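# Push every open drawer fully shut without disturbing cabinets

## Task

Close each drawer that is open until it is completely shut, keep the cabinets in their original places, tip nothing over, and never let the robot fall or finish leaning, since that counts as failure.

## Robot and tools

ROBOT. A Dexmate Vega in a physics simulation. It has a wheeled base (two steerable, driven front wheels and a free rear caster), a torso that folds in a Z through three joints (torso_hip_rad, torso_knee_rad, torso_waist_rad), two seven-joint arms each ending in a two-finger gripper, and a head that pans and tilts. Cameras: head_camera, left_wrist_camera, right_wrist_camera. Seen from above at the start it is 0.70 m long and 0.63 m wide (0.91 m with arms folded), and its front edge sits 0.35 m ahead of the base origin. It starts in the torso posture stand (hip 0.469, knee 1.617, waist 1.048). Other presets: stand_high 0.78, 1.57, 0.44; lean_20 0.52, 1.05, 0.18; lean_45 0.52, 1.05, -0.26; low_lean_45 0, 0, -0.79. Chest forward lean equals knee - hip - waist.

FRAMES. All positions are metres. Base frame: origin on the floor at the turning point, 0.185 m behind the front axle; x forward, y left, z up. Odometry frame: the base frame as it was at the start. chest, left_hand and right_hand are printed in the base frame; a hand point lies between the fingers, 0.033 m short of the closed tips. Printed hand positions can be off, more at long reach.

TOOL move. Carries one action plus an optional "cameras" list ("head_camera", "left_wrist_camera", "right_wrist_camera", "all"; omitted or null means all, [] none). An action is "base" and/or "joints", optionally with "speeds" and "min_time_s"; or "target" by itself. An empty call just reports state and images.
- base: an object with exactly one key, an offset from where the base last measured itself. translate_m, -2 to 2 m, forward positive. strafe_m, -2 to 2 m, left positive (heading may drift). rotate_rad, -3.2 to 3.2 rad, counter-clockwise positive. The front wheels first swivel (about 0.5 s, up to 1.1 s) when direction changes.
- joints: an object of absolute targets in radians, keyed by joint name; unnamed joints keep old targets. Ranges: torso_hip_rad 0 to 1.57; torso_knee_rad 0 to 3.141; torso_waist_rad -1.57 to 1.57 (positive tips chest back); left_shoulder_pitch_rad -3.041 to 3.041 (positive lowers the arm); left_shoulder_yaw_rad -0.423 to 1.523; left_upper_arm_roll_rad and left_forearm_roll_rad -3.041 to 3.041; left_elbow_rad -3.041 to 0.214 (0 straight, negative bends); left_wrist_pitch_rad -1.366 to 1.366 (positive tips hand down); left_wrist_yaw_rad -1.348 to 1.087; left_gripper_rad 0 (closed) to 0.785. Right arm mirrors: right_shoulder_pitch_rad negative lowers, right_shoulder_yaw_rad -1.523 to 0.423, right_wrist_pitch_rad negative tips down, right_wrist_yaw_rad -1.087 to 1.348; roll, elbow and gripper ranges as left. head_pan_rad -2.792 to 2.792 (positive left), head_tilt_rad -1.483 to 1.483, head_camera_tilt_rad -1.483 to 1.378 (positive looks down). Torso joints in one action finish together.
- target: one hand's absolute pose in the base frame: side "left"/"right"; x, y, z in m (-3 to 3); pitch_deg -30 to 95 (90 fingers down, 0 level); heading_deg (0 fingers forward, counter-clockwise positive) and roll_deg (default 0) both -360 to 360; optional line_only true to forbid anything but a straight path. It is checked against the robot only, not furniture; the robot must be still. A long move may end "short (part of ...)": resend it.
- speeds: per-action caps, translate_m/strafe_m 0.04 to 0.3 m/s, rotate_rad 0.1 to 0.6 rad/s (default is the top).
- min_time_s: 0.1 to 8 s, a floor on arm and head motion duration.
An unknown key makes a call invalid; an out-of-range value gets it refused. A refused call, or a stop that cuts one short, cancels the rest of that reply's move, wait and finished_scene calls.

OTHER TOOLS. wait {seconds 0 to 10, cameras}: lets time pass and reports state. zoom_image {camera, region [x0,y0,x1,y1] pixels, at most 504x504}: a closer look at the latest image. read_manual {section "licences"}: licence text only. finished_scene {scene: current scene number}: final; the drawers must stay shut with the robot hands-off.

RESULTS. move line: "done" or the worst status. base_status/joint_status words: done, off_target (resting away from target, maybe still pushing), contact_stop (arm pressed hard ~0.6 s; its whole group then halts and drops targets), time_out, not_followed (built-in arm check withheld targets; see "cause:"), unfinished, limit_stop_at_motor_heat. Hand statuses: reached (within 10 mm and 2 degrees), short, refused with a reason. Also: joint_positions, joint torques, motor temperatures, base_odometry (wheel count, slip counts as travel), turned_by_wheels and turned_by_imu (rad since last result), base_tilt forward/right in degrees (about 2 degrees bias), on_its_own, and the "pictures" order of images.

DRIVING. The base does not halt at furniture: wheels stall or spin, and a bump can shift it unnoticed. A time_out means it was held back; a near-zero count means blocked or a wheel that could not swivel (a small rotation may free it). A forward-leaning chest can keep a wheel from swivelling.

ARMS. Fold posture (shoulder pitch, yaw, upper roll, elbow, forearm roll, wrist pitch, wrist yaw): left 1, 0.5, -0.6, -2.5, 0, -0.9, 0; right -1, -0.5, 0.6, -2.5, 0, 0.9, 0. Fold before going to low_lean_45. Under joints nothing but contact stops an arm hitting torso, head or base. Open gripper spacing at angle a: about 0.24 x a - 0.002 m at the hand point.

AVOID. Tipping: nothing prevents a fall, and a fallen robot stays down. Arms pressing or hitting each other hard. Loads near torque limits (wrist joints 23.7 N m, elbow and upper-arm roll 76, shoulders 142) cause a 10 s arm stop. Hot motors (65 °C warning, 80 °C shutdown): back away after any contact stop. Slamming drawers, shoving cabinets, and knocking objects over. The scene keeps running while you think, holding the last command.

Each tool is called by a JSON object that holds its "api" and its "payload", one argument or row to a line.

## Session

{"api": "move", "payload": {
  "joints": {"head_camera_tilt_rad":0.3,"left_shoulder_pitch_rad":1,"left_shoulder_yaw_rad":0.5,"left_upper_arm_roll_rad":-0.6,"left_elbow_rad":-2.5,"left_forearm_roll_rad":0,"left_wrist_pitch_rad":-0.9,"left_wrist_yaw_rad":0,"right_shoulder_pitch_rad":-1,"right_shoulder_yaw_rad":-0.5,"right_upper_arm_roll_rad":0.6,"right_elbow_rad":-2.5,"right_forearm_roll_rad":0,"right_wrist_pitch_rad":0.9,"right_wrist_yaw_rad":0},
  "cameras": ["head_camera"]
}}

{"api": "move", "payload": {
  "joints": {"head_pan_rad":1.2},
  "cameras": ["head_camera"]
}}

{"api": "move", "payload": {
  "joints": {"head_pan_rad":2.5},
  "cameras": ["head_camera"]
}}

{"api": "move", "payload": {
  "joints": {"head_pan_rad":-1.2},
  "cameras": ["head_camera"]
}}

{"api": "move", "payload": {
  "joints": {"head_pan_rad":-2.5},
  "cameras": ["head_camera"]
}}

Scene clock: 6.27 s.
Joint torques (N m): left_arm=[-8.75 8.43 -1.7 1.87 -0.91 2.01 -0.27] | right_arm=[15.09 -6.53 4.1 -1.67 -0.02 -2.1 -0.45]
Motor temperatures (°C): left_arm=[28 30 31 30 34 38 35] | right_arm=[29 28 29 31 34 34 35]
move: done
base_odometry: x=+0.000 y=+0.000 heading=+0.000
turned_by_wheels: +0.000
turned_by_imu: +0.001
base_tilt: forward=+0.7 right=+0.0
base_status: not commanded
joint_positions: torso_hip_rad=+0.469 torso_knee_rad=+1.617 torso_waist_rad=+1.048 left_shoulder_pitch_rad=+1.005 left_shoulder_yaw_rad=+0.497 left_upper_arm_roll_rad=-0.597 left_elbow_rad=-2.494 left_forearm_roll_rad=+0.000 left_wrist_pitch_rad=-0.898 left_wrist_yaw_rad=+0.000 left_gripper_rad=+0.005 right_shoulder_pitch_rad=-1.005 right_shoulder_yaw_rad=-0.498 right_upper_arm_roll_rad=+0.597 right_elbow_rad=-2.494 right_forearm_roll_rad=+0.000 right_wrist_pitch_rad=+0.898 right_wrist_yaw_rad=+0.000 right_gripper_rad=+0.005 head_pan_rad=+0.000 head_tilt_rad=+0.000 head_camera_tilt_rad=+0.300
joint_status: all done
chest: x=-0.0111 y=+0.0000 z=+1.4155 quat_wxyz=(+0.999, +0.000, +0.050, +0.000) (m; base frame)
left_hand: x=-0.0193 y=+0.1561 z=+1.7192 quat_wxyz=(+0.842, +0.203, -0.392, +0.309) pitch_deg=-37.6 heading_deg=-132.5 roll_deg=-7.3 back=down (m; base frame)
right_hand: x=-0.0197 y=-0.1559 z=+1.7190 quat_wxyz=(+0.842, -0.204, -0.393, -0.309) pitch_deg=-37.5 heading_deg=+132.5 roll_deg=+7.3 back=down (m; base frame)
pictures: head_camera
Images, in order (width x height): head_camera 896x560.

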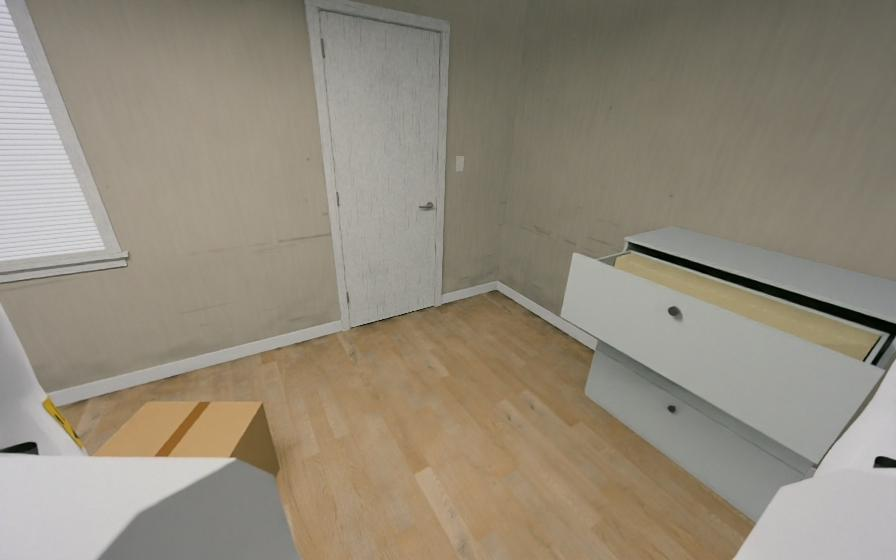

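Scene clock: 7.73 s.
Joint torques (N m): left_arm=[-9.05 7.76 -1.23 0.71 -0.58 1.6 -0.31] | right_arm=[13.46 -7.28 4.21 -1.17 0.02 -1.95 -0.35]
Motor temperatures (°C): left_arm=[28 30 31 30 34 38 35] | right_arm=[29 28 29 31 34 34 35]
move: done
base_odometry: x=+0.000 y=+0.000 heading=+0.000
turned_by_wheels: +0.000
turned_by_imu: +0.000
base_tilt: forward=+0.7 right=-0.1
base_status: not commanded
joint_positions: torso_hip_rad=+0.469 torso_knee_rad=+1.617 torso_waist_rad=+1.048 left_shoulder_pitch_rad=+1.000 left_shoulder_yaw_rad=+0.500 left_upper_arm_roll_rad=-0.600 left_elbow_rad=-2.500 left_forearm_roll_rad=+0.000 left_wrist_pitch_rad=-0.900 left_wrist_yaw_rad=+0.000 left_gripper_rad=+0.005 right_shoulder_pitch_rad=-1.001 right_shoulder_yaw_rad=-0.500 right_upper_arm_roll_rad=+0.600 right_elbow_rad=-2.500 right_forearm_roll_rad=+0.000 right_wrist_pitch_rad=+0.900 right_wrist_yaw_rad=+0.000 right_gripper_rad=+0.005 head_pan_rad=+1.200 head_tilt_rad=+0.000 head_camera_tilt_rad=+0.300
joint_status: all done
chest: x=-0.0111 y=+0.0000 z=+1.4155 quat_wxyz=(+0.999, +0.000, +0.050, +0.000) (m; base frame)
left_hand: x=-0.0236 y=+0.1534 z=+1.7168 quat_wxyz=(+0.839, +0.205, -0.398, +0.310) pitch_deg=-36.8 heading_deg=-132.5 roll_deg=-7.0 back=down (m; base frame)
right_hand: x=-0.0236 y=-0.1536 z=+1.7168 quat_wxyz=(+0.839, -0.205, -0.398, -0.310) pitch_deg=-36.8 heading_deg=+132.5 roll_deg=+7.0 back=down (m; base frame)
pictures: head_camera
Images, in order (width x height): head_camera 896x560.

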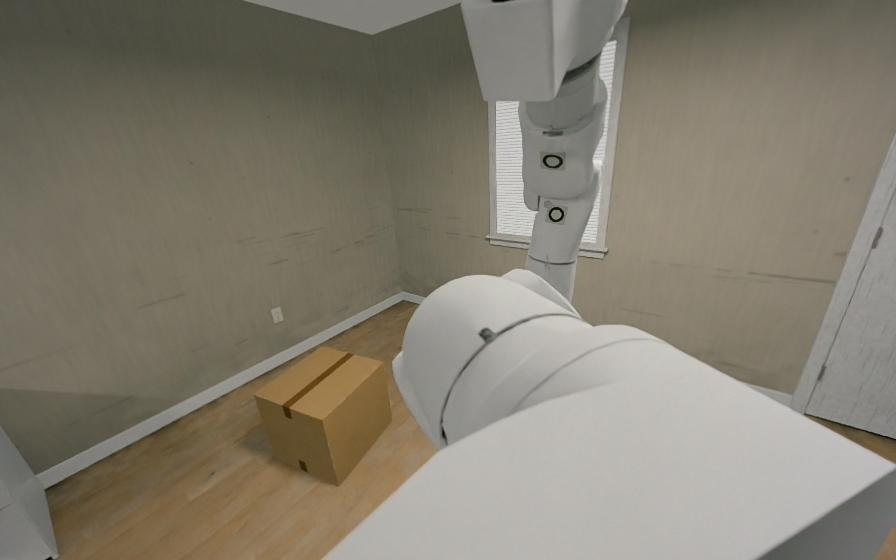

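Scene clock: 9.27 s.
Joint torques (N m): left_arm=[-9.92 5.63 -1.02 -0.15 -1.17 0.96 -0.29] | right_arm=[14.64 -6.29 4.14 -1.18 -0.07 -2 -0.51]
Motor temperatures (°C): left_arm=[28 30 31 30 34 38 35] | right_arm=[29 28 29 31 34 34 35]
move: done
base_odometry: x=+0.000 y=+0.000 heading=+0.000
turned_by_wheels: +0.000
turned_by_imu: +0.000
base_tilt: forward=+0.7 right=+0.0
base_status: not commanded
joint_positions: torso_hip_rad=+0.469 torso_knee_rad=+1.617 torso_waist_rad=+1.048 left_shoulder_pitch_rad=+1.000 left_shoulder_yaw_rad=+0.500 left_upper_arm_roll_rad=-0.600 left_elbow_rad=-2.500 left_forearm_roll_rad=+0.000 left_wrist_pitch_rad=-0.900 left_wrist_yaw_rad=+0.000 left_gripper_rad=+0.005 right_shoulder_pitch_rad=-1.000 right_shoulder_yaw_rad=-0.500 right_upper_arm_roll_rad=+0.600 right_elbow_rad=-2.500 right_forearm_roll_rad=+0.000 right_wrist_pitch_rad=+0.900 right_wrist_yaw_rad=+0.000 right_gripper_rad=+0.005 head_pan_rad=+2.500 head_tilt_rad=+0.000 head_camera_tilt_rad=+0.300
joint_status: all done
chest: x=-0.0111 y=+0.0000 z=+1.4155 quat_wxyz=(+0.999, +0.000, +0.050, +0.000) (m; base frame)
left_hand: x=-0.0239 y=+0.1533 z=+1.7167 quat_wxyz=(+0.839, +0.205, -0.398, +0.310) pitch_deg=-36.8 heading_deg=-132.5 roll_deg=-6.9 back=down (m; base frame)
right_hand: x=-0.0239 y=-0.1534 z=+1.7167 quat_wxyz=(+0.839, -0.205, -0.398, -0.310) pitch_deg=-36.8 heading_deg=+132.5 roll_deg=+7.0 back=down (m; base frame)
pictures: head_camera
Images, in order (width x height): head_camera 896x560.

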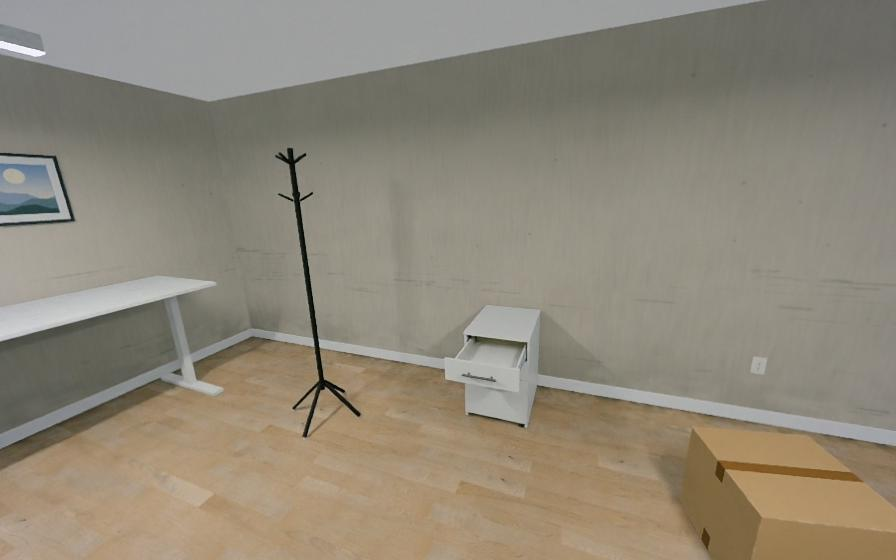

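Scene clock: 12.40 s.
Joint torques (N m): left_arm=[-10.27 7.79 -1.58 0.17 -0.13 2.42 -0.05] | right_arm=[14.4 -7.07 4.3 -1.47 -0.04 -1.85 -0.38]
Motor temperatures (°C): left_arm=[28 30 31 30 34 38 35] | right_arm=[29 28 29 31 34 34 35]
move: done
base_odometry: x=+0.000 y=+0.000 heading=+0.000
turned_by_wheels: +0.000
turned_by_imu: +0.001
base_tilt: forward=+0.7 right=-0.2
base_status: not commanded
joint_positions: torso_hip_rad=+0.469 torso_knee_rad=+1.617 torso_waist_rad=+1.048 left_shoulder_pitch_rad=+1.000 left_shoulder_yaw_rad=+0.500 left_upper_arm_roll_rad=-0.600 left_elbow_rad=-2.500 left_forearm_roll_rad=+0.000 left_wrist_pitch_rad=-0.900 left_wrist_yaw_rad=+0.000 left_gripper_rad=+0.005 right_shoulder_pitch_rad=-1.000 right_shoulder_yaw_rad=-0.500 right_upper_arm_roll_rad=+0.600 right_elbow_rad=-2.500 right_forearm_roll_rad=+0.000 right_wrist_pitch_rad=+0.900 right_wrist_yaw_rad=+0.000 right_gripper_rad=+0.005 head_pan_rad=-1.200 head_tilt_rad=+0.000 head_camera_tilt_rad=+0.300
joint_status: all done
chest: x=-0.0111 y=+0.0000 z=+1.4155 quat_wxyz=(+0.999, +0.000, +0.050, +0.000) (m; base frame)
left_hand: x=-0.0239 y=+0.1533 z=+1.7167 quat_wxyz=(+0.839, +0.205, -0.398, +0.310) pitch_deg=-36.8 heading_deg=-132.5 roll_deg=-6.9 back=down (m; base frame)
right_hand: x=-0.0239 y=-0.1534 z=+1.7167 quat_wxyz=(+0.839, -0.205, -0.398, -0.310) pitch_deg=-36.8 heading_deg=+132.5 roll_deg=+7.0 back=down (m; base frame)
pictures: head_camera
Images, in order (width x height): head_camera 896x560.

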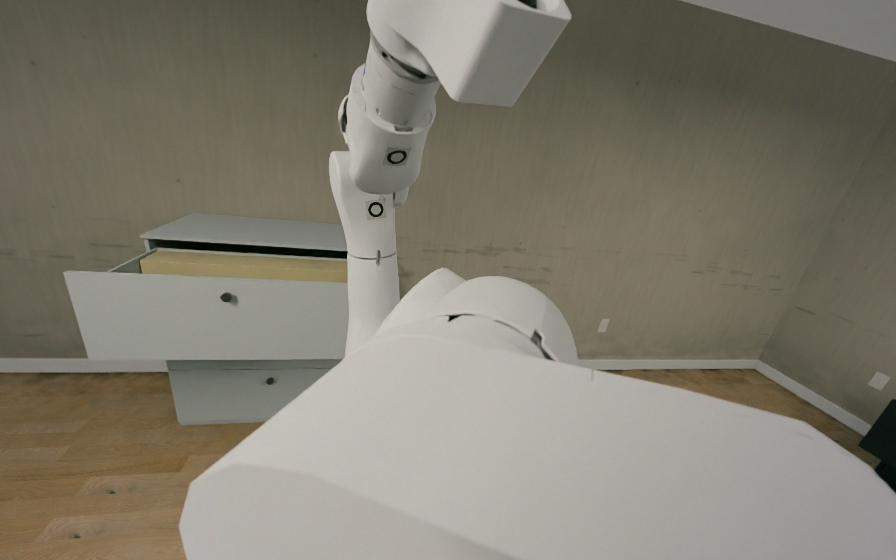

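Scene clock: 13.93 s.
Joint torques (N m): left_arm=[-8.13 4.39 -5.21 -0.33 0.26 1.62 0.05] | right_arm=[15.13 -6.81 4.32 -1.36 0.08 -1.3 -0.42]
Motor temperatures (°C): left_arm=[28 30 31 30 34 38 35] | right_arm=[29 28 29 31 34 34 35]
move: done
base_odometry: x=+0.000 y=+0.000 heading=+0.000
turned_by_wheels: +0.000
turned_by_imu: +0.000
base_tilt: forward=+0.7 right=-0.1
base_status: not commanded
joint_positions: torso_hip_rad=+0.469 torso_knee_rad=+1.617 torso_waist_rad=+1.048 left_shoulder_pitch_rad=+1.000 left_shoulder_yaw_rad=+0.500 left_upper_arm_roll_rad=-0.600 left_elbow_rad=-2.500 left_forearm_roll_rad=+0.000 left_wrist_pitch_rad=-0.900 left_wrist_yaw_rad=+0.000 left_gripper_rad=+0.005 right_shoulder_pitch_rad=-1.000 right_shoulder_yaw_rad=-0.500 right_upper_arm_roll_rad=+0.600 right_elbow_rad=-2.500 right_forearm_roll_rad=+0.000 right_wrist_pitch_rad=+0.900 right_wrist_yaw_rad=+0.000 right_gripper_rad=+0.005 head_pan_rad=-2.500 head_tilt_rad=+0.000 head_camera_tilt_rad=+0.300
joint_status: all done
chest: x=-0.0111 y=+0.0000 z=+1.4155 quat_wxyz=(+0.999, +0.000, +0.050, +0.000) (m; base frame)
left_hand: x=-0.0239 y=+0.1533 z=+1.7167 quat_wxyz=(+0.839, +0.205, -0.398, +0.310) pitch_deg=-36.8 heading_deg=-132.5 roll_deg=-6.9 back=down (m; base frame)
right_hand: x=-0.0239 y=-0.1534 z=+1.7167 quat_wxyz=(+0.839, -0.205, -0.398, -0.310) pitch_deg=-36.8 heading_deg=+132.5 roll_deg=+7.0 back=down (m; base frame)
pictures: head_camera
Images, in order (width x height): head_camera 896x560.

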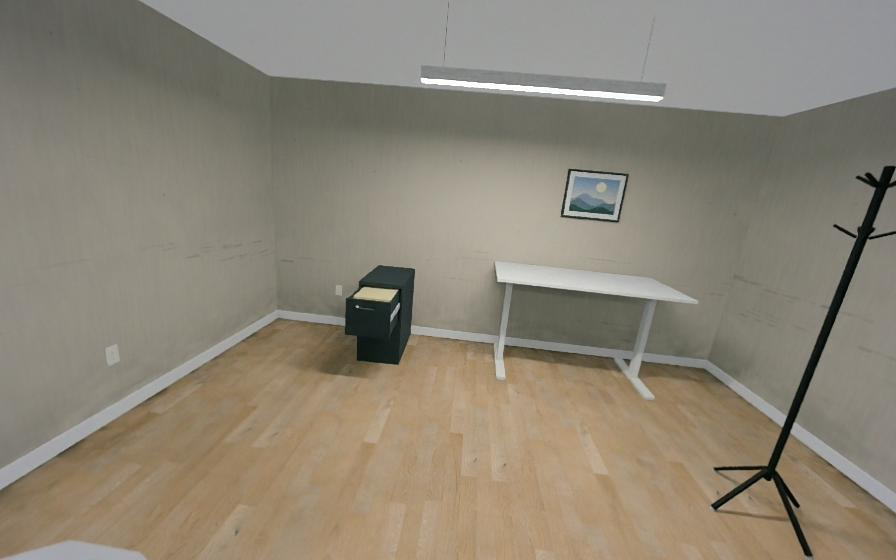

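{"api": "move", "payload": {
  "base": {"rotate_rad":-1.2},
  "joints": {"head_pan_rad":0,"head_camera_tilt_rad":0.4},
  "cameras": ["head_camera"]
}}

Scene clock: 24.70 s.
Joint torques (N m): left_arm=[-11.01 6.83 1.22 -0.62 -0.21 1.88 -0.34] | right_arm=[14.07 -7.75 4.03 -0.58 0.07 -2.02 -0.25]
Motor temperatures (°C): left_arm=[28 30 31 30 34 38 35] | right_arm=[30 28 29 31 34 35 35]
move: done
base_odometry: x=+0.001 y=+0.000 heading=-1.202
turned_by_wheels: -1.202
turned_by_imu: -1.177
base_tilt: forward=+0.7 right=-0.1
base_status: done
joint_positions: torso_hip_rad=+0.469 torso_knee_rad=+1.617 torso_waist_rad=+1.048 left_shoulder_pitch_rad=+1.000 left_shoulder_yaw_rad=+0.500 left_upper_arm_roll_rad=-0.600 left_elbow_rad=-2.500 left_forearm_roll_rad=+0.000 left_wrist_pitch_rad=-0.900 left_wrist_yaw_rad=+0.000 left_gripper_rad=+0.005 right_shoulder_pitch_rad=-1.000 right_shoulder_yaw_rad=-0.500 right_upper_arm_roll_rad=+0.600 right_elbow_rad=-2.500 right_forearm_roll_rad=+0.000 right_wrist_pitch_rad=+0.900 right_wrist_yaw_rad=+0.000 right_gripper_rad=+0.005 head_pan_rad=+0.000 head_tilt_rad=+0.000 head_camera_tilt_rad=+0.400
joint_status: all done
chest: x=-0.0111 y=+0.0000 z=+1.4155 quat_wxyz=(+0.999, +0.000, +0.050, +0.000) (m; base frame)
left_hand: x=-0.0239 y=+0.1532 z=+1.7166 quat_wxyz=(+0.839, +0.205, -0.398, +0.310) pitch_deg=-36.8 heading_deg=-132.5 roll_deg=-6.9 back=down (m; base frame)
right_hand: x=-0.0239 y=-0.1534 z=+1.7167 quat_wxyz=(+0.839, -0.205, -0.398, -0.310) pitch_deg=-36.8 heading_deg=+132.5 roll_deg=+7.0 back=down (m; base frame)
pictures: head_camera
Images, in order (width x height): head_camera 896x560.

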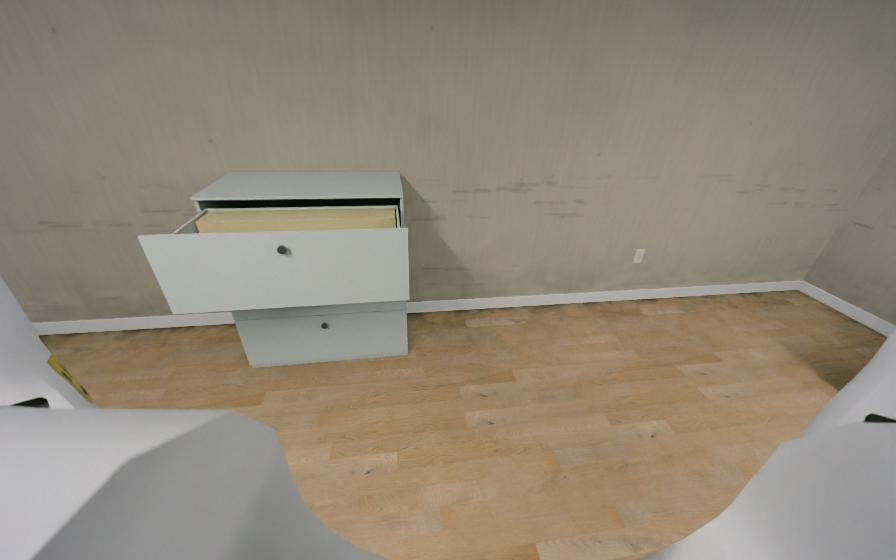

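{"api": "move", "payload": {
  "base": {"rotate_rad":0.105},
  "joints": {"torso_hip_rad":0,"torso_knee_rad":0.8,"torso_waist_rad":0.45,"head_camera_tilt_rad":0.1},
  "cameras": []
}}

{"api": "move", "payload": {
  "base": {"strafe_m":0.32},
  "cameras": []
}}

{"api": "move", "payload": {
  "target": {"side":"left","x":0.75,"y":0.2,"z":0.83,"pitch_deg":0,"heading_deg":0},
  "cameras": ["head_camera","left_wrist_camera"]
}}

Scene clock: 51.07 s.
Joint torques (N m): left_arm=[-8.98 4.05 -4.5 -1.96 -0.61 1.09 0.28] | right_arm=[13.12 -7.16 5.2 -0.89 0.44 -1.14 -0.74]
Motor temperatures (°C): left_arm=[28 30 31 30 34 38 35] | right_arm=[30 28 30 31 34 35 35]
move: done
base_odometry: x=+0.001 y=+0.000 heading=-1.097
turned_by_wheels: +0.105
turned_by_imu: +0.104
base_tilt: forward=+0.6 right=-0.1
base_status: done
joint_positions: torso_hip_rad=+0.000 torso_knee_rad=+0.800 torso_waist_rad=+0.450 left_shoulder_pitch_rad=+1.000 left_shoulder_yaw_rad=+0.500 left_upper_arm_roll_rad=-0.600 left_elbow_rad=-2.500 left_forearm_roll_rad=+0.000 left_wrist_pitch_rad=-0.900 left_wrist_yaw_rad=+0.000 left_gripper_rad=+0.005 right_shoulder_pitch_rad=-1.000 right_shoulder_yaw_rad=-0.500 right_upper_arm_roll_rad=+0.600 right_elbow_rad=-2.500 right_forearm_roll_rad=+0.000 right_wrist_pitch_rad=+0.900 right_wrist_yaw_rad=+0.000 right_gripper_rad=+0.005 head_pan_rad=+0.000 head_tilt_rad=+0.000 head_camera_tilt_rad=+0.100
joint_status: all done
chest: x=+0.0445 y=+0.0000 z=+1.1837 quat_wxyz=(+0.985, +0.000, +0.174, +0.000) (m; base frame)
left_hand: x=+0.1067 y=+0.1532 z=+1.4787 quat_wxyz=(+0.882, +0.242, -0.291, +0.282) pitch_deg=-45.6 heading_deg=-122.5 roll_deg=-22.0 back=down (m; base frame)
right_hand: x=+0.1067 y=-0.1534 z=+1.4787 quat_wxyz=(+0.882, -0.242, -0.291, -0.282) pitch_deg=-45.6 heading_deg=+122.5 roll_deg=+22.1 back=down (m; base frame)
pictures: none
No camera images: "cameras" was empty.

Scene clock: 54.27 s.
Joint torques (N m): left_arm=[-9.39 7.17 -4.56 -1.33 -0.32 2.55 0.53] | right_arm=[13.21 -6.63 5 -2.61 0.59 -1.83 -0.56]
Motor temperatures (°C): left_arm=[28 30 31 30 34 38 35] | right_arm=[30 28 30 31 34 35 35]
move: done
base_odometry: x=+0.285 y=+0.147 heading=-1.092
turned_by_wheels: +0.005
turned_by_imu: +0.003
base_tilt: forward=+0.7 right=-0.1
base_status: done
joint_positions: torso_hip_rad=+0.000 torso_knee_rad=+0.800 torso_waist_rad=+0.450 left_shoulder_pitch_rad=+1.000 left_shoulder_yaw_rad=+0.500 left_upper_arm_roll_rad=-0.600 left_elbow_rad=-2.500 left_forearm_roll_rad=+0.000 left_wrist_pitch_rad=-0.900 left_wrist_yaw_rad=+0.000 left_gripper_rad=+0.005 right_shoulder_pitch_rad=-1.000 right_shoulder_yaw_rad=-0.500 right_upper_arm_roll_rad=+0.600 right_elbow_rad=-2.500 right_forearm_roll_rad=+0.000 right_wrist_pitch_rad=+0.900 right_wrist_yaw_rad=+0.000 right_gripper_rad=+0.005 head_pan_rad=+0.000 head_tilt_rad=+0.000 head_camera_tilt_rad=+0.100
joint_status: not commanded
chest: x=+0.0445 y=+0.0000 z=+1.1837 quat_wxyz=(+0.985, +0.000, +0.174, +0.000) (m; base frame)
left_hand: x=+0.1067 y=+0.1532 z=+1.4786 quat_wxyz=(+0.882, +0.242, -0.291, +0.282) pitch_deg=-45.6 heading_deg=-122.5 roll_deg=-22.0 back=down (m; base frame)
right_hand: x=+0.1067 y=-0.1534 z=+1.4787 quat_wxyz=(+0.882, -0.242, -0.291, -0.282) pitch_deg=-45.6 heading_deg=+122.5 roll_deg=+22.0 back=down (m; base frame)
pictures: none
No camera images: "cameras" was empty.

Scene clock: 59.00 s.
Joint torques (N m): left_arm=[-6.07 -2.15 -2.75 -12.94 0.42 -2.07 0.36] | right_arm=[13.35 -6.97 5.05 -2.74 0.61 -1.46 -0.62]
Motor temperatures (°C): left_arm=[28 30 31 30 34 38 35] | right_arm=[30 28 30 31 34 35 35]
move: done
base_odometry: x=+0.285 y=+0.147 heading=-1.092
turned_by_wheels: +0.000
turned_by_imu: +0.001
base_tilt: forward=+0.7 right=-0.1
base_status: not commanded
joint_positions: torso_hip_rad=+0.000 torso_knee_rad=+0.800 torso_waist_rad=+0.450 left_shoulder_pitch_rad=+1.292 left_shoulder_yaw_rad=+0.285 left_upper_arm_roll_rad=+0.270 left_elbow_rad=-1.727 left_forearm_roll_rad=-0.250 left_wrist_pitch_rad=-0.007 left_wrist_yaw_rad=+0.303 left_gripper_rad=+0.005 right_shoulder_pitch_rad=-1.000 right_shoulder_yaw_rad=-0.500 right_upper_arm_roll_rad=+0.600 right_elbow_rad=-2.500 right_forearm_roll_rad=+0.000 right_wrist_pitch_rad=+0.900 right_wrist_yaw_rad=+0.000 right_gripper_rad=+0.005 head_pan_rad=+0.000 head_tilt_rad=+0.000 head_camera_tilt_rad=+0.100
joint_status: not commanded
chest: x=+0.0445 y=+0.0000 z=+1.1837 quat_wxyz=(+0.985, +0.000, +0.174, +0.000) (m; base frame)
left_hand: x=+0.7514 y=+0.2029 z=+0.8383 quat_wxyz=(+0.712, -0.001, +0.702, +0.001) pitch_deg=-0.8 heading_deg=+0.1 roll_deg=+0.0 back=up (m; base frame)
left_hand_status: reached (checked arc [a long move], planned for 3.1 s): 9 mm and 0.8 deg off.
right_hand: x=+0.1067 y=-0.1534 z=+1.4787 quat_wxyz=(+0.882, -0.242, -0.291, -0.282) pitch_deg=-45.6 heading_deg=+122.5 roll_deg=+22.1 back=down (m; base frame)
pictures: head_camera, left_wrist_camera
Images, in order (width x height): head_camera 896x560, left_wrist_camera 672x420.

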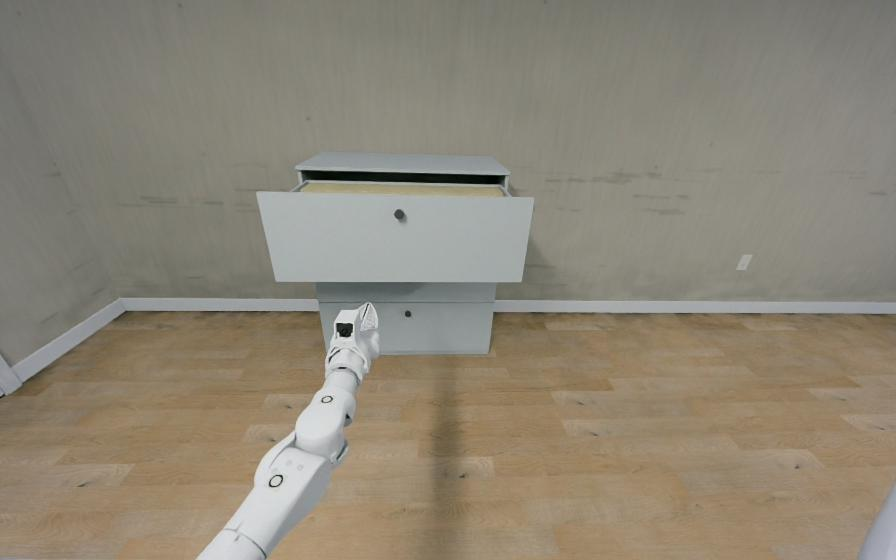

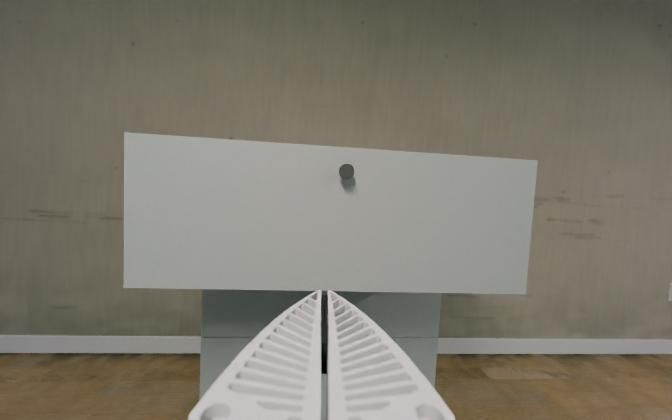

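{"api": "move", "payload": {
  "base": {"translate_m":0.38},
  "speeds": {"translate_m":0.2},
  "cameras": ["head_camera","left_wrist_camera"]
}}

{"api": "move", "payload": {
  "base": {"translate_m":0.34},
  "speeds": {"translate_m":0.06},
  "cameras": ["head_camera","left_wrist_camera"]
}}

Scene clock: 75.23 s.
Joint torques (N m): left_arm=[-6.51 -3.16 -2.59 -13.11 0.76 -2.29 0.11] | right_arm=[12.81 -6.74 5.02 -1.93 0.56 -1.63 -0.68]
Motor temperatures (°C): left_arm=[28 30 31 31 34 38 35] | right_arm=[30 28 30 31 34 35 35]
move: done
base_odometry: x=+0.461 y=-0.189 heading=-1.093
turned_by_wheels: +0.000
turned_by_imu: +0.000
base_tilt: forward=+0.7 right=+0.0
base_status: done
joint_positions: torso_hip_rad=+0.000 torso_knee_rad=+0.800 torso_waist_rad=+0.450 left_shoulder_pitch_rad=+1.294 left_shoulder_yaw_rad=+0.284 left_upper_arm_roll_rad=+0.276 left_elbow_rad=-1.721 left_forearm_roll_rad=-0.251 left_wrist_pitch_rad=-0.001 left_wrist_yaw_rad=+0.305 left_gripper_rad=+0.005 right_shoulder_pitch_rad=-1.000 right_shoulder_yaw_rad=-0.500 right_upper_arm_roll_rad=+0.600 right_elbow_rad=-2.500 right_forearm_roll_rad=+0.000 right_wrist_pitch_rad=+0.900 right_wrist_yaw_rad=+0.000 right_gripper_rad=+0.005 head_pan_rad=+0.000 head_tilt_rad=+0.000 head_camera_tilt_rad=+0.100
joint_status: not commanded
chest: x=+0.0446 y=+0.0000 z=+1.1837 quat_wxyz=(+0.985, +0.000, +0.174, +0.000) (m; base frame)
left_hand: x=+0.7501 y=+0.2001 z=+0.8297 quat_wxyz=(+0.707, +0.000, +0.707, +0.000) pitch_deg=+0.0 heading_deg=+0.0 roll_deg=+0.0 back=up (m; base frame)
right_hand: x=+0.1068 y=-0.1534 z=+1.4787 quat_wxyz=(+0.882, -0.242, -0.290, -0.282) pitch_deg=-45.6 heading_deg=+122.5 roll_deg=+22.1 back=down (m; base frame)
pictures: head_camera, left_wrist_camera
Images, in order (width x height): head_camera 896x560, left_wrist_camera 672x420.

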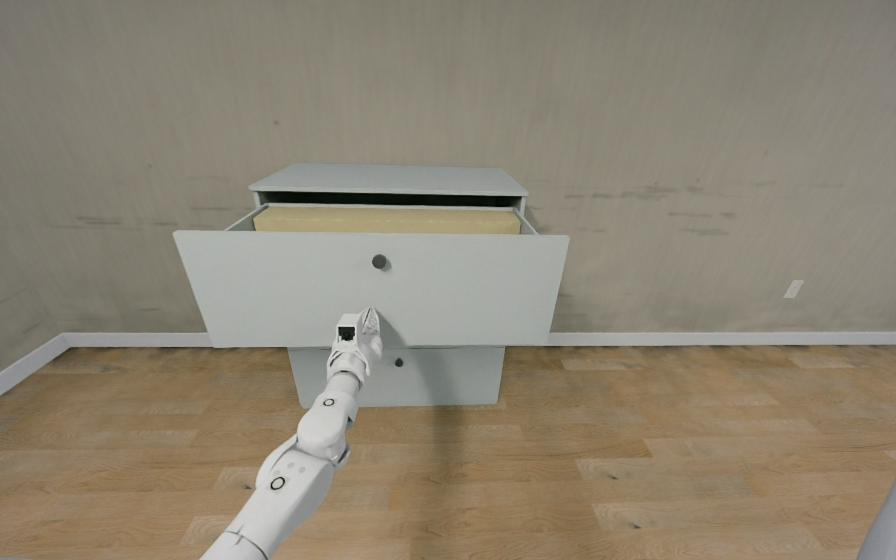

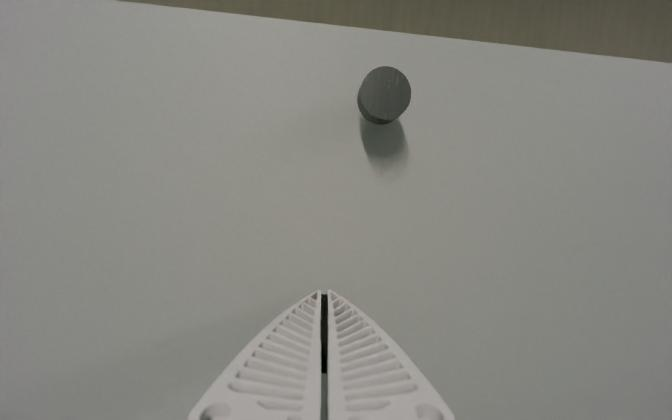

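Scene clock: 81.50 s.
Joint torques (N m): left_arm=[-14.52 -0.26 -6.48 -15.23 0.27 -2.39 -0.38] | right_arm=[13.88 -7.62 5.19 -2.69 0.63 -1.18 -0.47]
Motor temperatures (°C): left_arm=[28 30 31 31 34 38 35] | right_arm=[30 28 30 31 34 35 35]
move: done
base_odometry: x=+0.618 y=-0.491 heading=-1.093
turned_by_wheels: +0.000
turned_by_imu: +0.001
base_tilt: forward=+0.7 right=-0.1
base_status: done
joint_positions: torso_hip_rad=+0.000 torso_knee_rad=+0.800 torso_waist_rad=+0.450 left_shoulder_pitch_rad=+1.295 left_shoulder_yaw_rad=+0.284 left_upper_arm_roll_rad=+0.276 left_elbow_rad=-1.721 left_forearm_roll_rad=-0.251 left_wrist_pitch_rad=-0.001 left_wrist_yaw_rad=+0.305 left_gripper_rad=+0.005 right_shoulder_pitch_rad=-1.000 right_shoulder_yaw_rad=-0.500 right_upper_arm_roll_rad=+0.600 right_elbow_rad=-2.500 right_forearm_roll_rad=+0.000 right_wrist_pitch_rad=+0.900 right_wrist_yaw_rad=+0.000 right_gripper_rad=+0.005 head_pan_rad=+0.000 head_tilt_rad=+0.000 head_camera_tilt_rad=+0.100
joint_status: not commanded
chest: x=+0.0446 y=+0.0000 z=+1.1837 quat_wxyz=(+0.985, +0.000, +0.174, +0.000) (m; base frame)
left_hand: x=+0.7500 y=+0.2000 z=+0.8294 quat_wxyz=(+0.707, +0.000, +0.707, +0.000) pitch_deg=+0.1 heading_deg=+0.0 roll_deg=+0.0 back=up (m; base frame)
right_hand: x=+0.1068 y=-0.1534 z=+1.4787 quat_wxyz=(+0.882, -0.242, -0.290, -0.282) pitch_deg=-45.6 heading_deg=+122.5 roll_deg=+22.1 back=down (m; base frame)
pictures: head_camera, left_wrist_camera
Images, in order (width x height): head_camera 896x560, left_wrist_camera 672x420.

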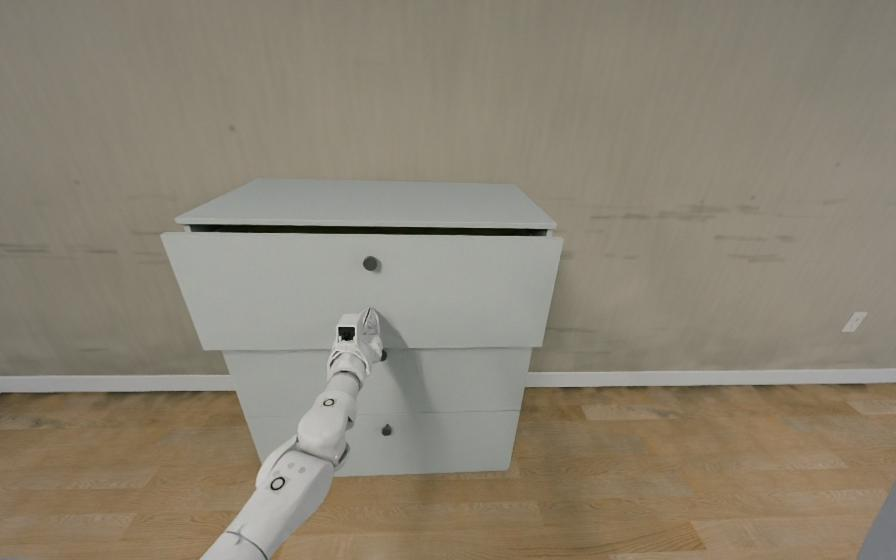

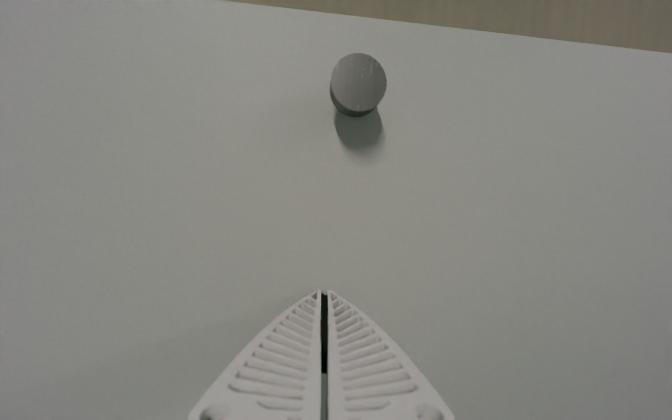

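{"api": "move", "payload": {
  "base": {"translate_m":0.045},
  "speeds": {"translate_m":0.05},
  "cameras": ["head_camera"]
}}

{"api": "zoom_image", "payload": {
  "camera": "head_camera",
  "region": [140, 180, 590, 440]
}}

Scene clock: 89.73 s.
Joint torques (N m): left_arm=[-12.53 -1.21 -6.56 -14.82 0.84 -3.76 -0.47] | right_arm=[12.46 -7.57 4.91 -2.62 0.67 -1.98 -0.49]
Motor temperatures (°C): left_arm=[28 30 31 31 34 38 35] | right_arm=[30 28 30 31 34 35 35]
move: done
base_odometry: x=+0.639 y=-0.531 heading=-1.093
turned_by_wheels: +0.000
turned_by_imu: +0.001
base_tilt: forward=+0.7 right=-0.1
base_status: done
joint_positions: torso_hip_rad=+0.000 torso_knee_rad=+0.800 torso_waist_rad=+0.450 left_shoulder_pitch_rad=+1.295 left_shoulder_yaw_rad=+0.284 left_upper_arm_roll_rad=+0.276 left_elbow_rad=-1.721 left_forearm_roll_rad=-0.251 left_wrist_pitch_rad=-0.001 left_wrist_yaw_rad=+0.305 left_gripper_rad=+0.005 right_shoulder_pitch_rad=-1.000 right_shoulder_yaw_rad=-0.500 right_upper_arm_roll_rad=+0.600 right_elbow_rad=-2.500 right_forearm_roll_rad=+0.000 right_wrist_pitch_rad=+0.900 right_wrist_yaw_rad=+0.000 right_gripper_rad=+0.005 head_pan_rad=+0.000 head_tilt_rad=+0.000 head_camera_tilt_rad=+0.100
joint_status: not commanded
chest: x=+0.0446 y=+0.0000 z=+1.1837 quat_wxyz=(+0.985, +0.000, +0.174, +0.000) (m; base frame)
left_hand: x=+0.7499 y=+0.2000 z=+0.8294 quat_wxyz=(+0.707, +0.000, +0.707, +0.000) pitch_deg=+0.1 heading_deg=+0.0 roll_deg=+0.0 back=up (m; base frame)
right_hand: x=+0.1068 y=-0.1534 z=+1.4787 quat_wxyz=(+0.882, -0.242, -0.291, -0.282) pitch_deg=-45.6 heading_deg=+122.5 roll_deg=+22.1 back=down (m; base frame)
pictures: head_camera
Images, in order (width x height): head_camera 896x560.

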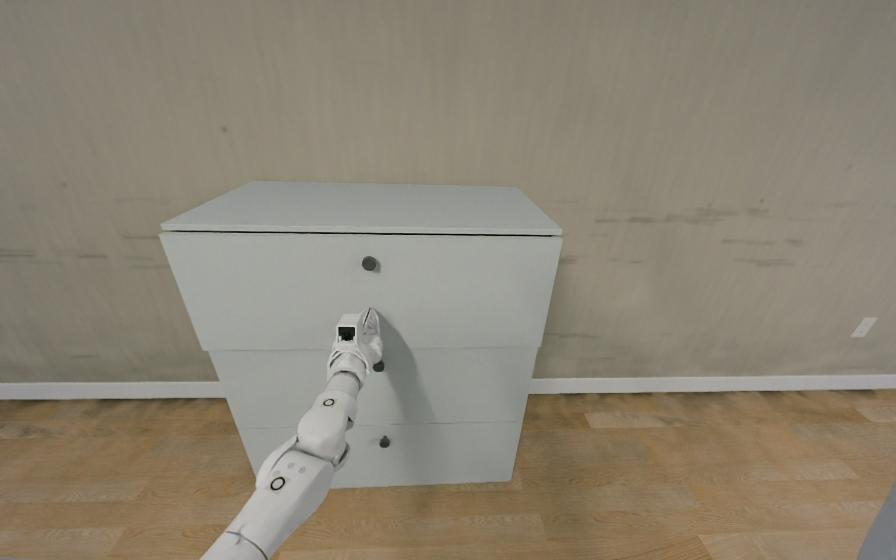

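Scaled by 1.120 from the camera's 896x560 image, which has a finer 960x600 frame.

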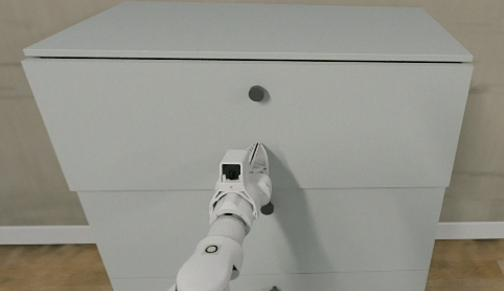

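{"api": "move", "payload": {
  "base": {"translate_m":0.02},
  "speeds": {"translate_m":0.05},
  "cameras": ["head_camera"]
}}

{"api": "zoom_image", "payload": {
  "camera": "head_camera",
  "region": [150, 330, 290, 400]
}}

{"api": "move", "payload": {
  "base": {"translate_m":0.01},
  "speeds": {"translate_m":0.05},
  "cameras": ["head_camera"]
}}

{"api": "zoom_image", "payload": {
  "camera": "head_camera",
  "region": [150, 330, 290, 400]
}}

Scene clock: 96.27 s.
Joint torques (N m): left_arm=[-14.27 -0.73 -7.11 -13.63 0.99 -2.21 -0.23] | right_arm=[12.97 -8.02 4.9 -2.65 0.67 -1.43 -0.53]
Motor temperatures (°C): left_arm=[28 30 31 31 34 38 35] | right_arm=[30 28 30 31 34 35 35]
move: done
base_odometry: x=+0.648 y=-0.548 heading=-1.094
turned_by_wheels: +0.000
turned_by_imu: +0.000
base_tilt: forward=+0.7 right=-0.1
base_status: done
joint_positions: torso_hip_rad=+0.000 torso_knee_rad=+0.800 torso_waist_rad=+0.450 left_shoulder_pitch_rad=+1.295 left_shoulder_yaw_rad=+0.284 left_upper_arm_roll_rad=+0.276 left_elbow_rad=-1.721 left_forearm_roll_rad=-0.251 left_wrist_pitch_rad=-0.001 left_wrist_yaw_rad=+0.305 left_gripper_rad=+0.005 right_shoulder_pitch_rad=-1.000 right_shoulder_yaw_rad=-0.500 right_upper_arm_roll_rad=+0.600 right_elbow_rad=-2.500 right_forearm_roll_rad=+0.000 right_wrist_pitch_rad=+0.900 right_wrist_yaw_rad=+0.000 right_gripper_rad=+0.005 head_pan_rad=+0.000 head_tilt_rad=+0.000 head_camera_tilt_rad=+0.100
joint_status: not commanded
chest: x=+0.0447 y=+0.0000 z=+1.1837 quat_wxyz=(+0.985, +0.000, +0.174, +0.000) (m; base frame)
left_hand: x=+0.7500 y=+0.2000 z=+0.8294 quat_wxyz=(+0.707, +0.000, +0.707, +0.000) pitch_deg=+0.1 heading_deg=+0.0 roll_deg=+0.0 back=up (m; base frame)
right_hand: x=+0.1069 y=-0.1534 z=+1.4787 quat_wxyz=(+0.882, -0.242, -0.290, -0.282) pitch_deg=-45.6 heading_deg=+122.5 roll_deg=+22.1 back=down (m; base frame)
pictures: head_camera
Images, in order (width x height): head_camera 896x560.

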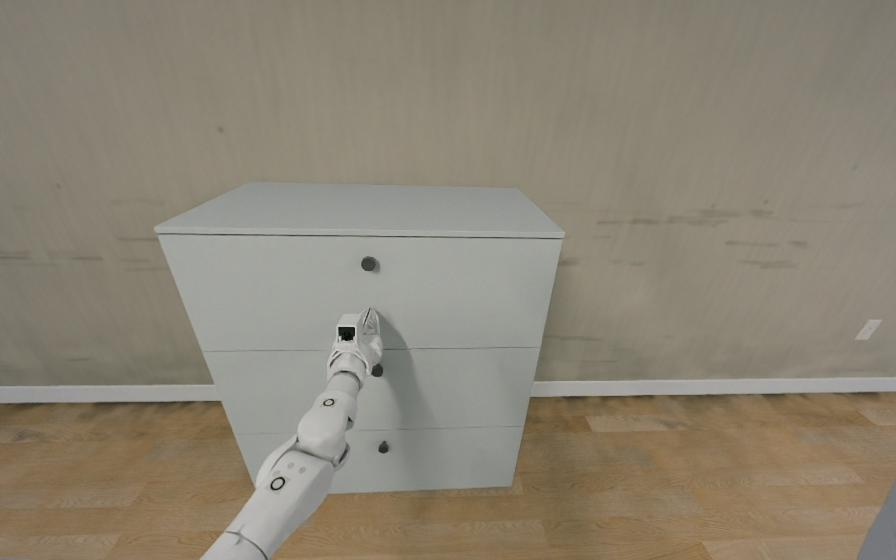

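Scaled by 3.600 from the camera's 896x560 image, which has a finer 960x600 frame.

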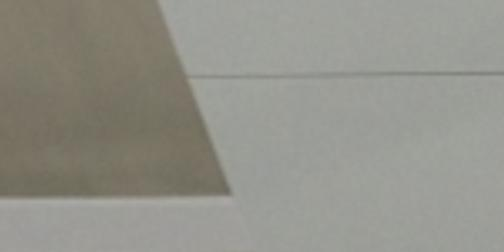

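Scene clock: 97.07 s.
Joint torques (N m): left_arm=[-26.7 -0.91 -10.77 -16.37 0.64 -3.76 0.18] | right_arm=[12.72 -7.27 5.19 -1.37 0.63 -2 -0.54]
Motor temperatures (°C): left_arm=[28 30 31 31 34 38 35] | right_arm=[30 28 30 31 34 35 35]
move: done
base_odometry: x=+0.653 y=-0.557 heading=-1.093
turned_by_wheels: +0.000
turned_by_imu: +0.001
base_tilt: forward=+0.6 right=+0.0
base_status: done
joint_positions: torso_hip_rad=+0.000 torso_knee_rad=+0.800 torso_waist_rad=+0.450 left_shoulder_pitch_rad=+1.295 left_shoulder_yaw_rad=+0.284 left_upper_arm_roll_rad=+0.276 left_elbow_rad=-1.721 left_forearm_roll_rad=-0.251 left_wrist_pitch_rad=-0.001 left_wrist_yaw_rad=+0.305 left_gripper_rad=+0.005 right_shoulder_pitch_rad=-1.000 right_shoulder_yaw_rad=-0.500 right_upper_arm_roll_rad=+0.600 right_elbow_rad=-2.500 right_forearm_roll_rad=+0.000 right_wrist_pitch_rad=+0.900 right_wrist_yaw_rad=+0.000 right_gripper_rad=+0.005 head_pan_rad=+0.000 head_tilt_rad=+0.000 head_camera_tilt_rad=+0.100
joint_status: not commanded
chest: x=+0.0442 y=+0.0000 z=+1.1837 quat_wxyz=(+0.985, +0.000, +0.174, +0.000) (m; base frame)
left_hand: x=+0.7494 y=+0.1997 z=+0.8292 quat_wxyz=(+0.707, +0.000, +0.708, +0.000) pitch_deg=+0.1 heading_deg=+0.0 roll_deg=+0.0 back=up (m; base frame)
right_hand: x=+0.1062 y=-0.1534 z=+1.4787 quat_wxyz=(+0.882, -0.242, -0.291, -0.282) pitch_deg=-45.6 heading_deg=+122.5 roll_deg=+22.0 back=down (m; base frame)
pictures: head_camera
Images, in order (width x height): head_camera 896x560.

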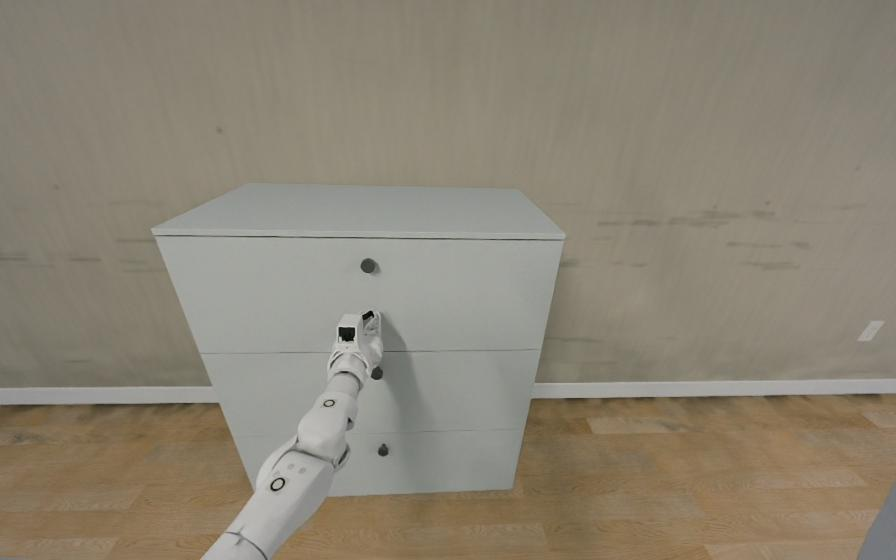

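Scaled by 3.600 from the camera's 896x560 image, which has a finer 960x600 frame.

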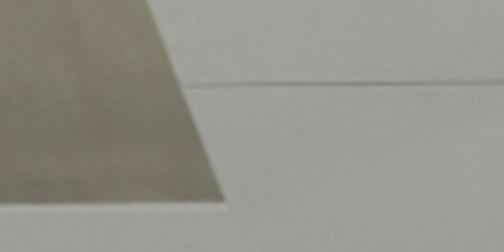

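{"api": "move", "payload": {
  "base": {"translate_m":-0.6},
  "cameras": ["head_camera"]
}}

{"api": "move", "payload": {
  "base": {"rotate_rad":-1.567},
  "joints": {"head_camera_tilt_rad":-0.1,"left_shoulder_pitch_rad":1,"left_shoulder_yaw_rad":0.5,"left_upper_arm_roll_rad":-0.6,"left_elbow_rad":-2.5,"left_forearm_roll_rad":0,"left_wrist_pitch_rad":-0.9,"left_wrist_yaw_rad":0},
  "cameras": ["head_camera"]
}}

Scene clock: 113.97 s.
Joint torques (N m): left_arm=[-13.54 1.22 -5.3 -14.86 -0.09 -2.42 -0.01] | right_arm=[12.39 -7.68 4.84 -2.2 0.73 -1.91 -0.64]
Motor temperatures (°C): left_arm=[30 30 31 31 34 39 35] | right_arm=[30 28 30 31 34 35 35]
move: done
base_odometry: x=+0.375 y=-0.025 heading=-1.094
turned_by_wheels: +0.000
turned_by_imu: +0.000
base_tilt: forward=+0.6 right=-0.1
base_status: done
joint_positions: torso_hip_rad=+0.000 torso_knee_rad=+0.800 torso_waist_rad=+0.450 left_shoulder_pitch_rad=+1.295 left_shoulder_yaw_rad=+0.284 left_upper_arm_roll_rad=+0.276 left_elbow_rad=-1.721 left_forearm_roll_rad=-0.251 left_wrist_pitch_rad=-0.001 left_wrist_yaw_rad=+0.305 left_gripper_rad=+0.005 right_shoulder_pitch_rad=-1.000 right_shoulder_yaw_rad=-0.500 right_upper_arm_roll_rad=+0.600 right_elbow_rad=-2.500 right_forearm_roll_rad=+0.000 right_wrist_pitch_rad=+0.900 right_wrist_yaw_rad=+0.000 right_gripper_rad=+0.005 head_pan_rad=+0.000 head_tilt_rad=+0.000 head_camera_tilt_rad=+0.100
joint_status: not commanded
chest: x=+0.0446 y=+0.0000 z=+1.1837 quat_wxyz=(+0.985, +0.000, +0.174, +0.000) (m; base frame)
left_hand: x=+0.7499 y=+0.1999 z=+0.8294 quat_wxyz=(+0.707, +0.000, +0.707, +0.000) pitch_deg=+0.1 heading_deg=+0.0 roll_deg=+0.0 back=up (m; base frame)
right_hand: x=+0.1068 y=-0.1534 z=+1.4787 quat_wxyz=(+0.882, -0.242, -0.291, -0.282) pitch_deg=-45.6 heading_deg=+122.5 roll_deg=+22.1 back=down (m; base frame)
pictures: head_camera
Images, in order (width x height): head_camera 896x560.

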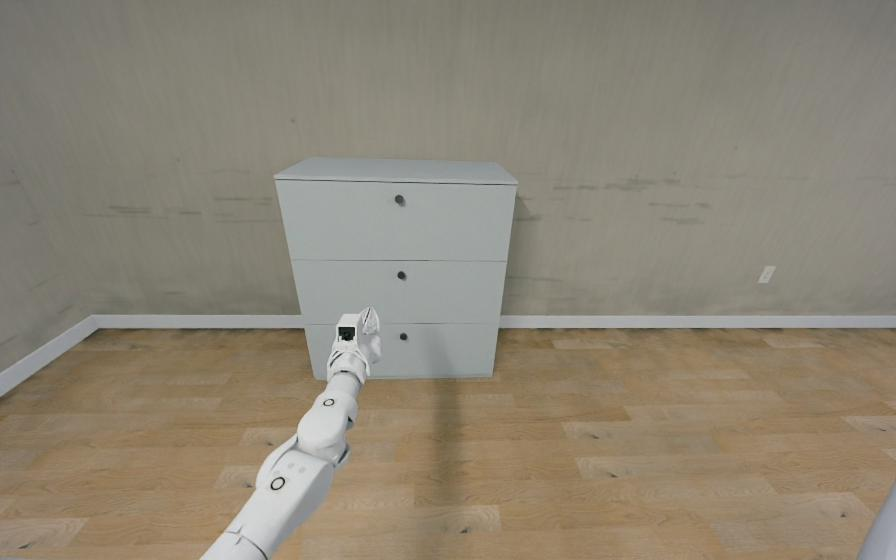

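Scene clock: 118.67 s.
Joint torques (N m): left_arm=[-9.66 5.21 -5.46 -4.33 0.13 1.06 0.3] | right_arm=[12.91 -7.47 5.01 -2.07 0.8 -1.68 -0.62]
Motor temperatures (°C): left_arm=[29 30 31 31 34 38 35] | right_arm=[30 28 30 31 34 35 35]
move: done
base_odometry: x=+0.376 y=-0.026 heading=-2.663
turned_by_wheels: -1.569
turned_by_imu: -1.539
base_tilt: forward=+0.6 right=-0.1
base_status: done
joint_positions: torso_hip_rad=+0.000 torso_knee_rad=+0.800 torso_waist_rad=+0.450 left_shoulder_pitch_rad=+1.002 left_shoulder_yaw_rad=+0.498 left_upper_arm_roll_rad=-0.594 left_elbow_rad=-2.495 left_forearm_roll_rad=-0.002 left_wrist_pitch_rad=-0.894 left_wrist_yaw_rad=+0.002 left_gripper_rad=+0.005 right_shoulder_pitch_rad=-1.000 right_shoulder_yaw_rad=-0.500 right_upper_arm_roll_rad=+0.600 right_elbow_rad=-2.500 right_forearm_roll_rad=+0.000 right_wrist_pitch_rad=+0.900 right_wrist_yaw_rad=+0.000 right_gripper_rad=+0.005 head_pan_rad=+0.000 head_tilt_rad=+0.000 head_camera_tilt_rad=-0.100
joint_status: all done
chest: x=+0.0446 y=+0.0000 z=+1.1837 quat_wxyz=(+0.985, +0.000, +0.174, +0.000) (m; base frame)
left_hand: x=+0.1111 y=+0.1567 z=+1.4812 quat_wxyz=(+0.886, +0.238, -0.285, +0.279) pitch_deg=-46.4 heading_deg=-122.5 roll_deg=-22.5 back=down (m; base frame)
right_hand: x=+0.1068 y=-0.1534 z=+1.4787 quat_wxyz=(+0.882, -0.242, -0.291, -0.282) pitch_deg=-45.6 heading_deg=+122.5 roll_deg=+22.1 back=down (m; base frame)
pictures: head_camera
Images, in order (width x height): head_camera 896x560.

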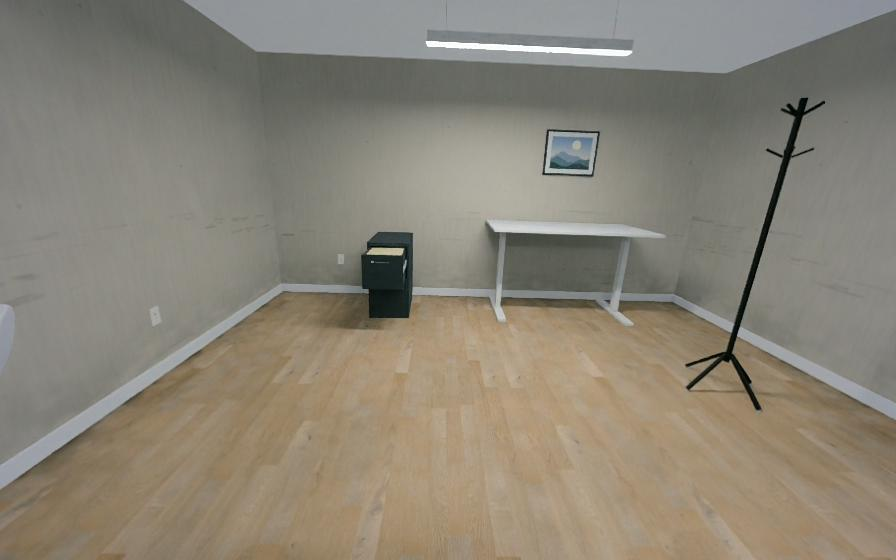

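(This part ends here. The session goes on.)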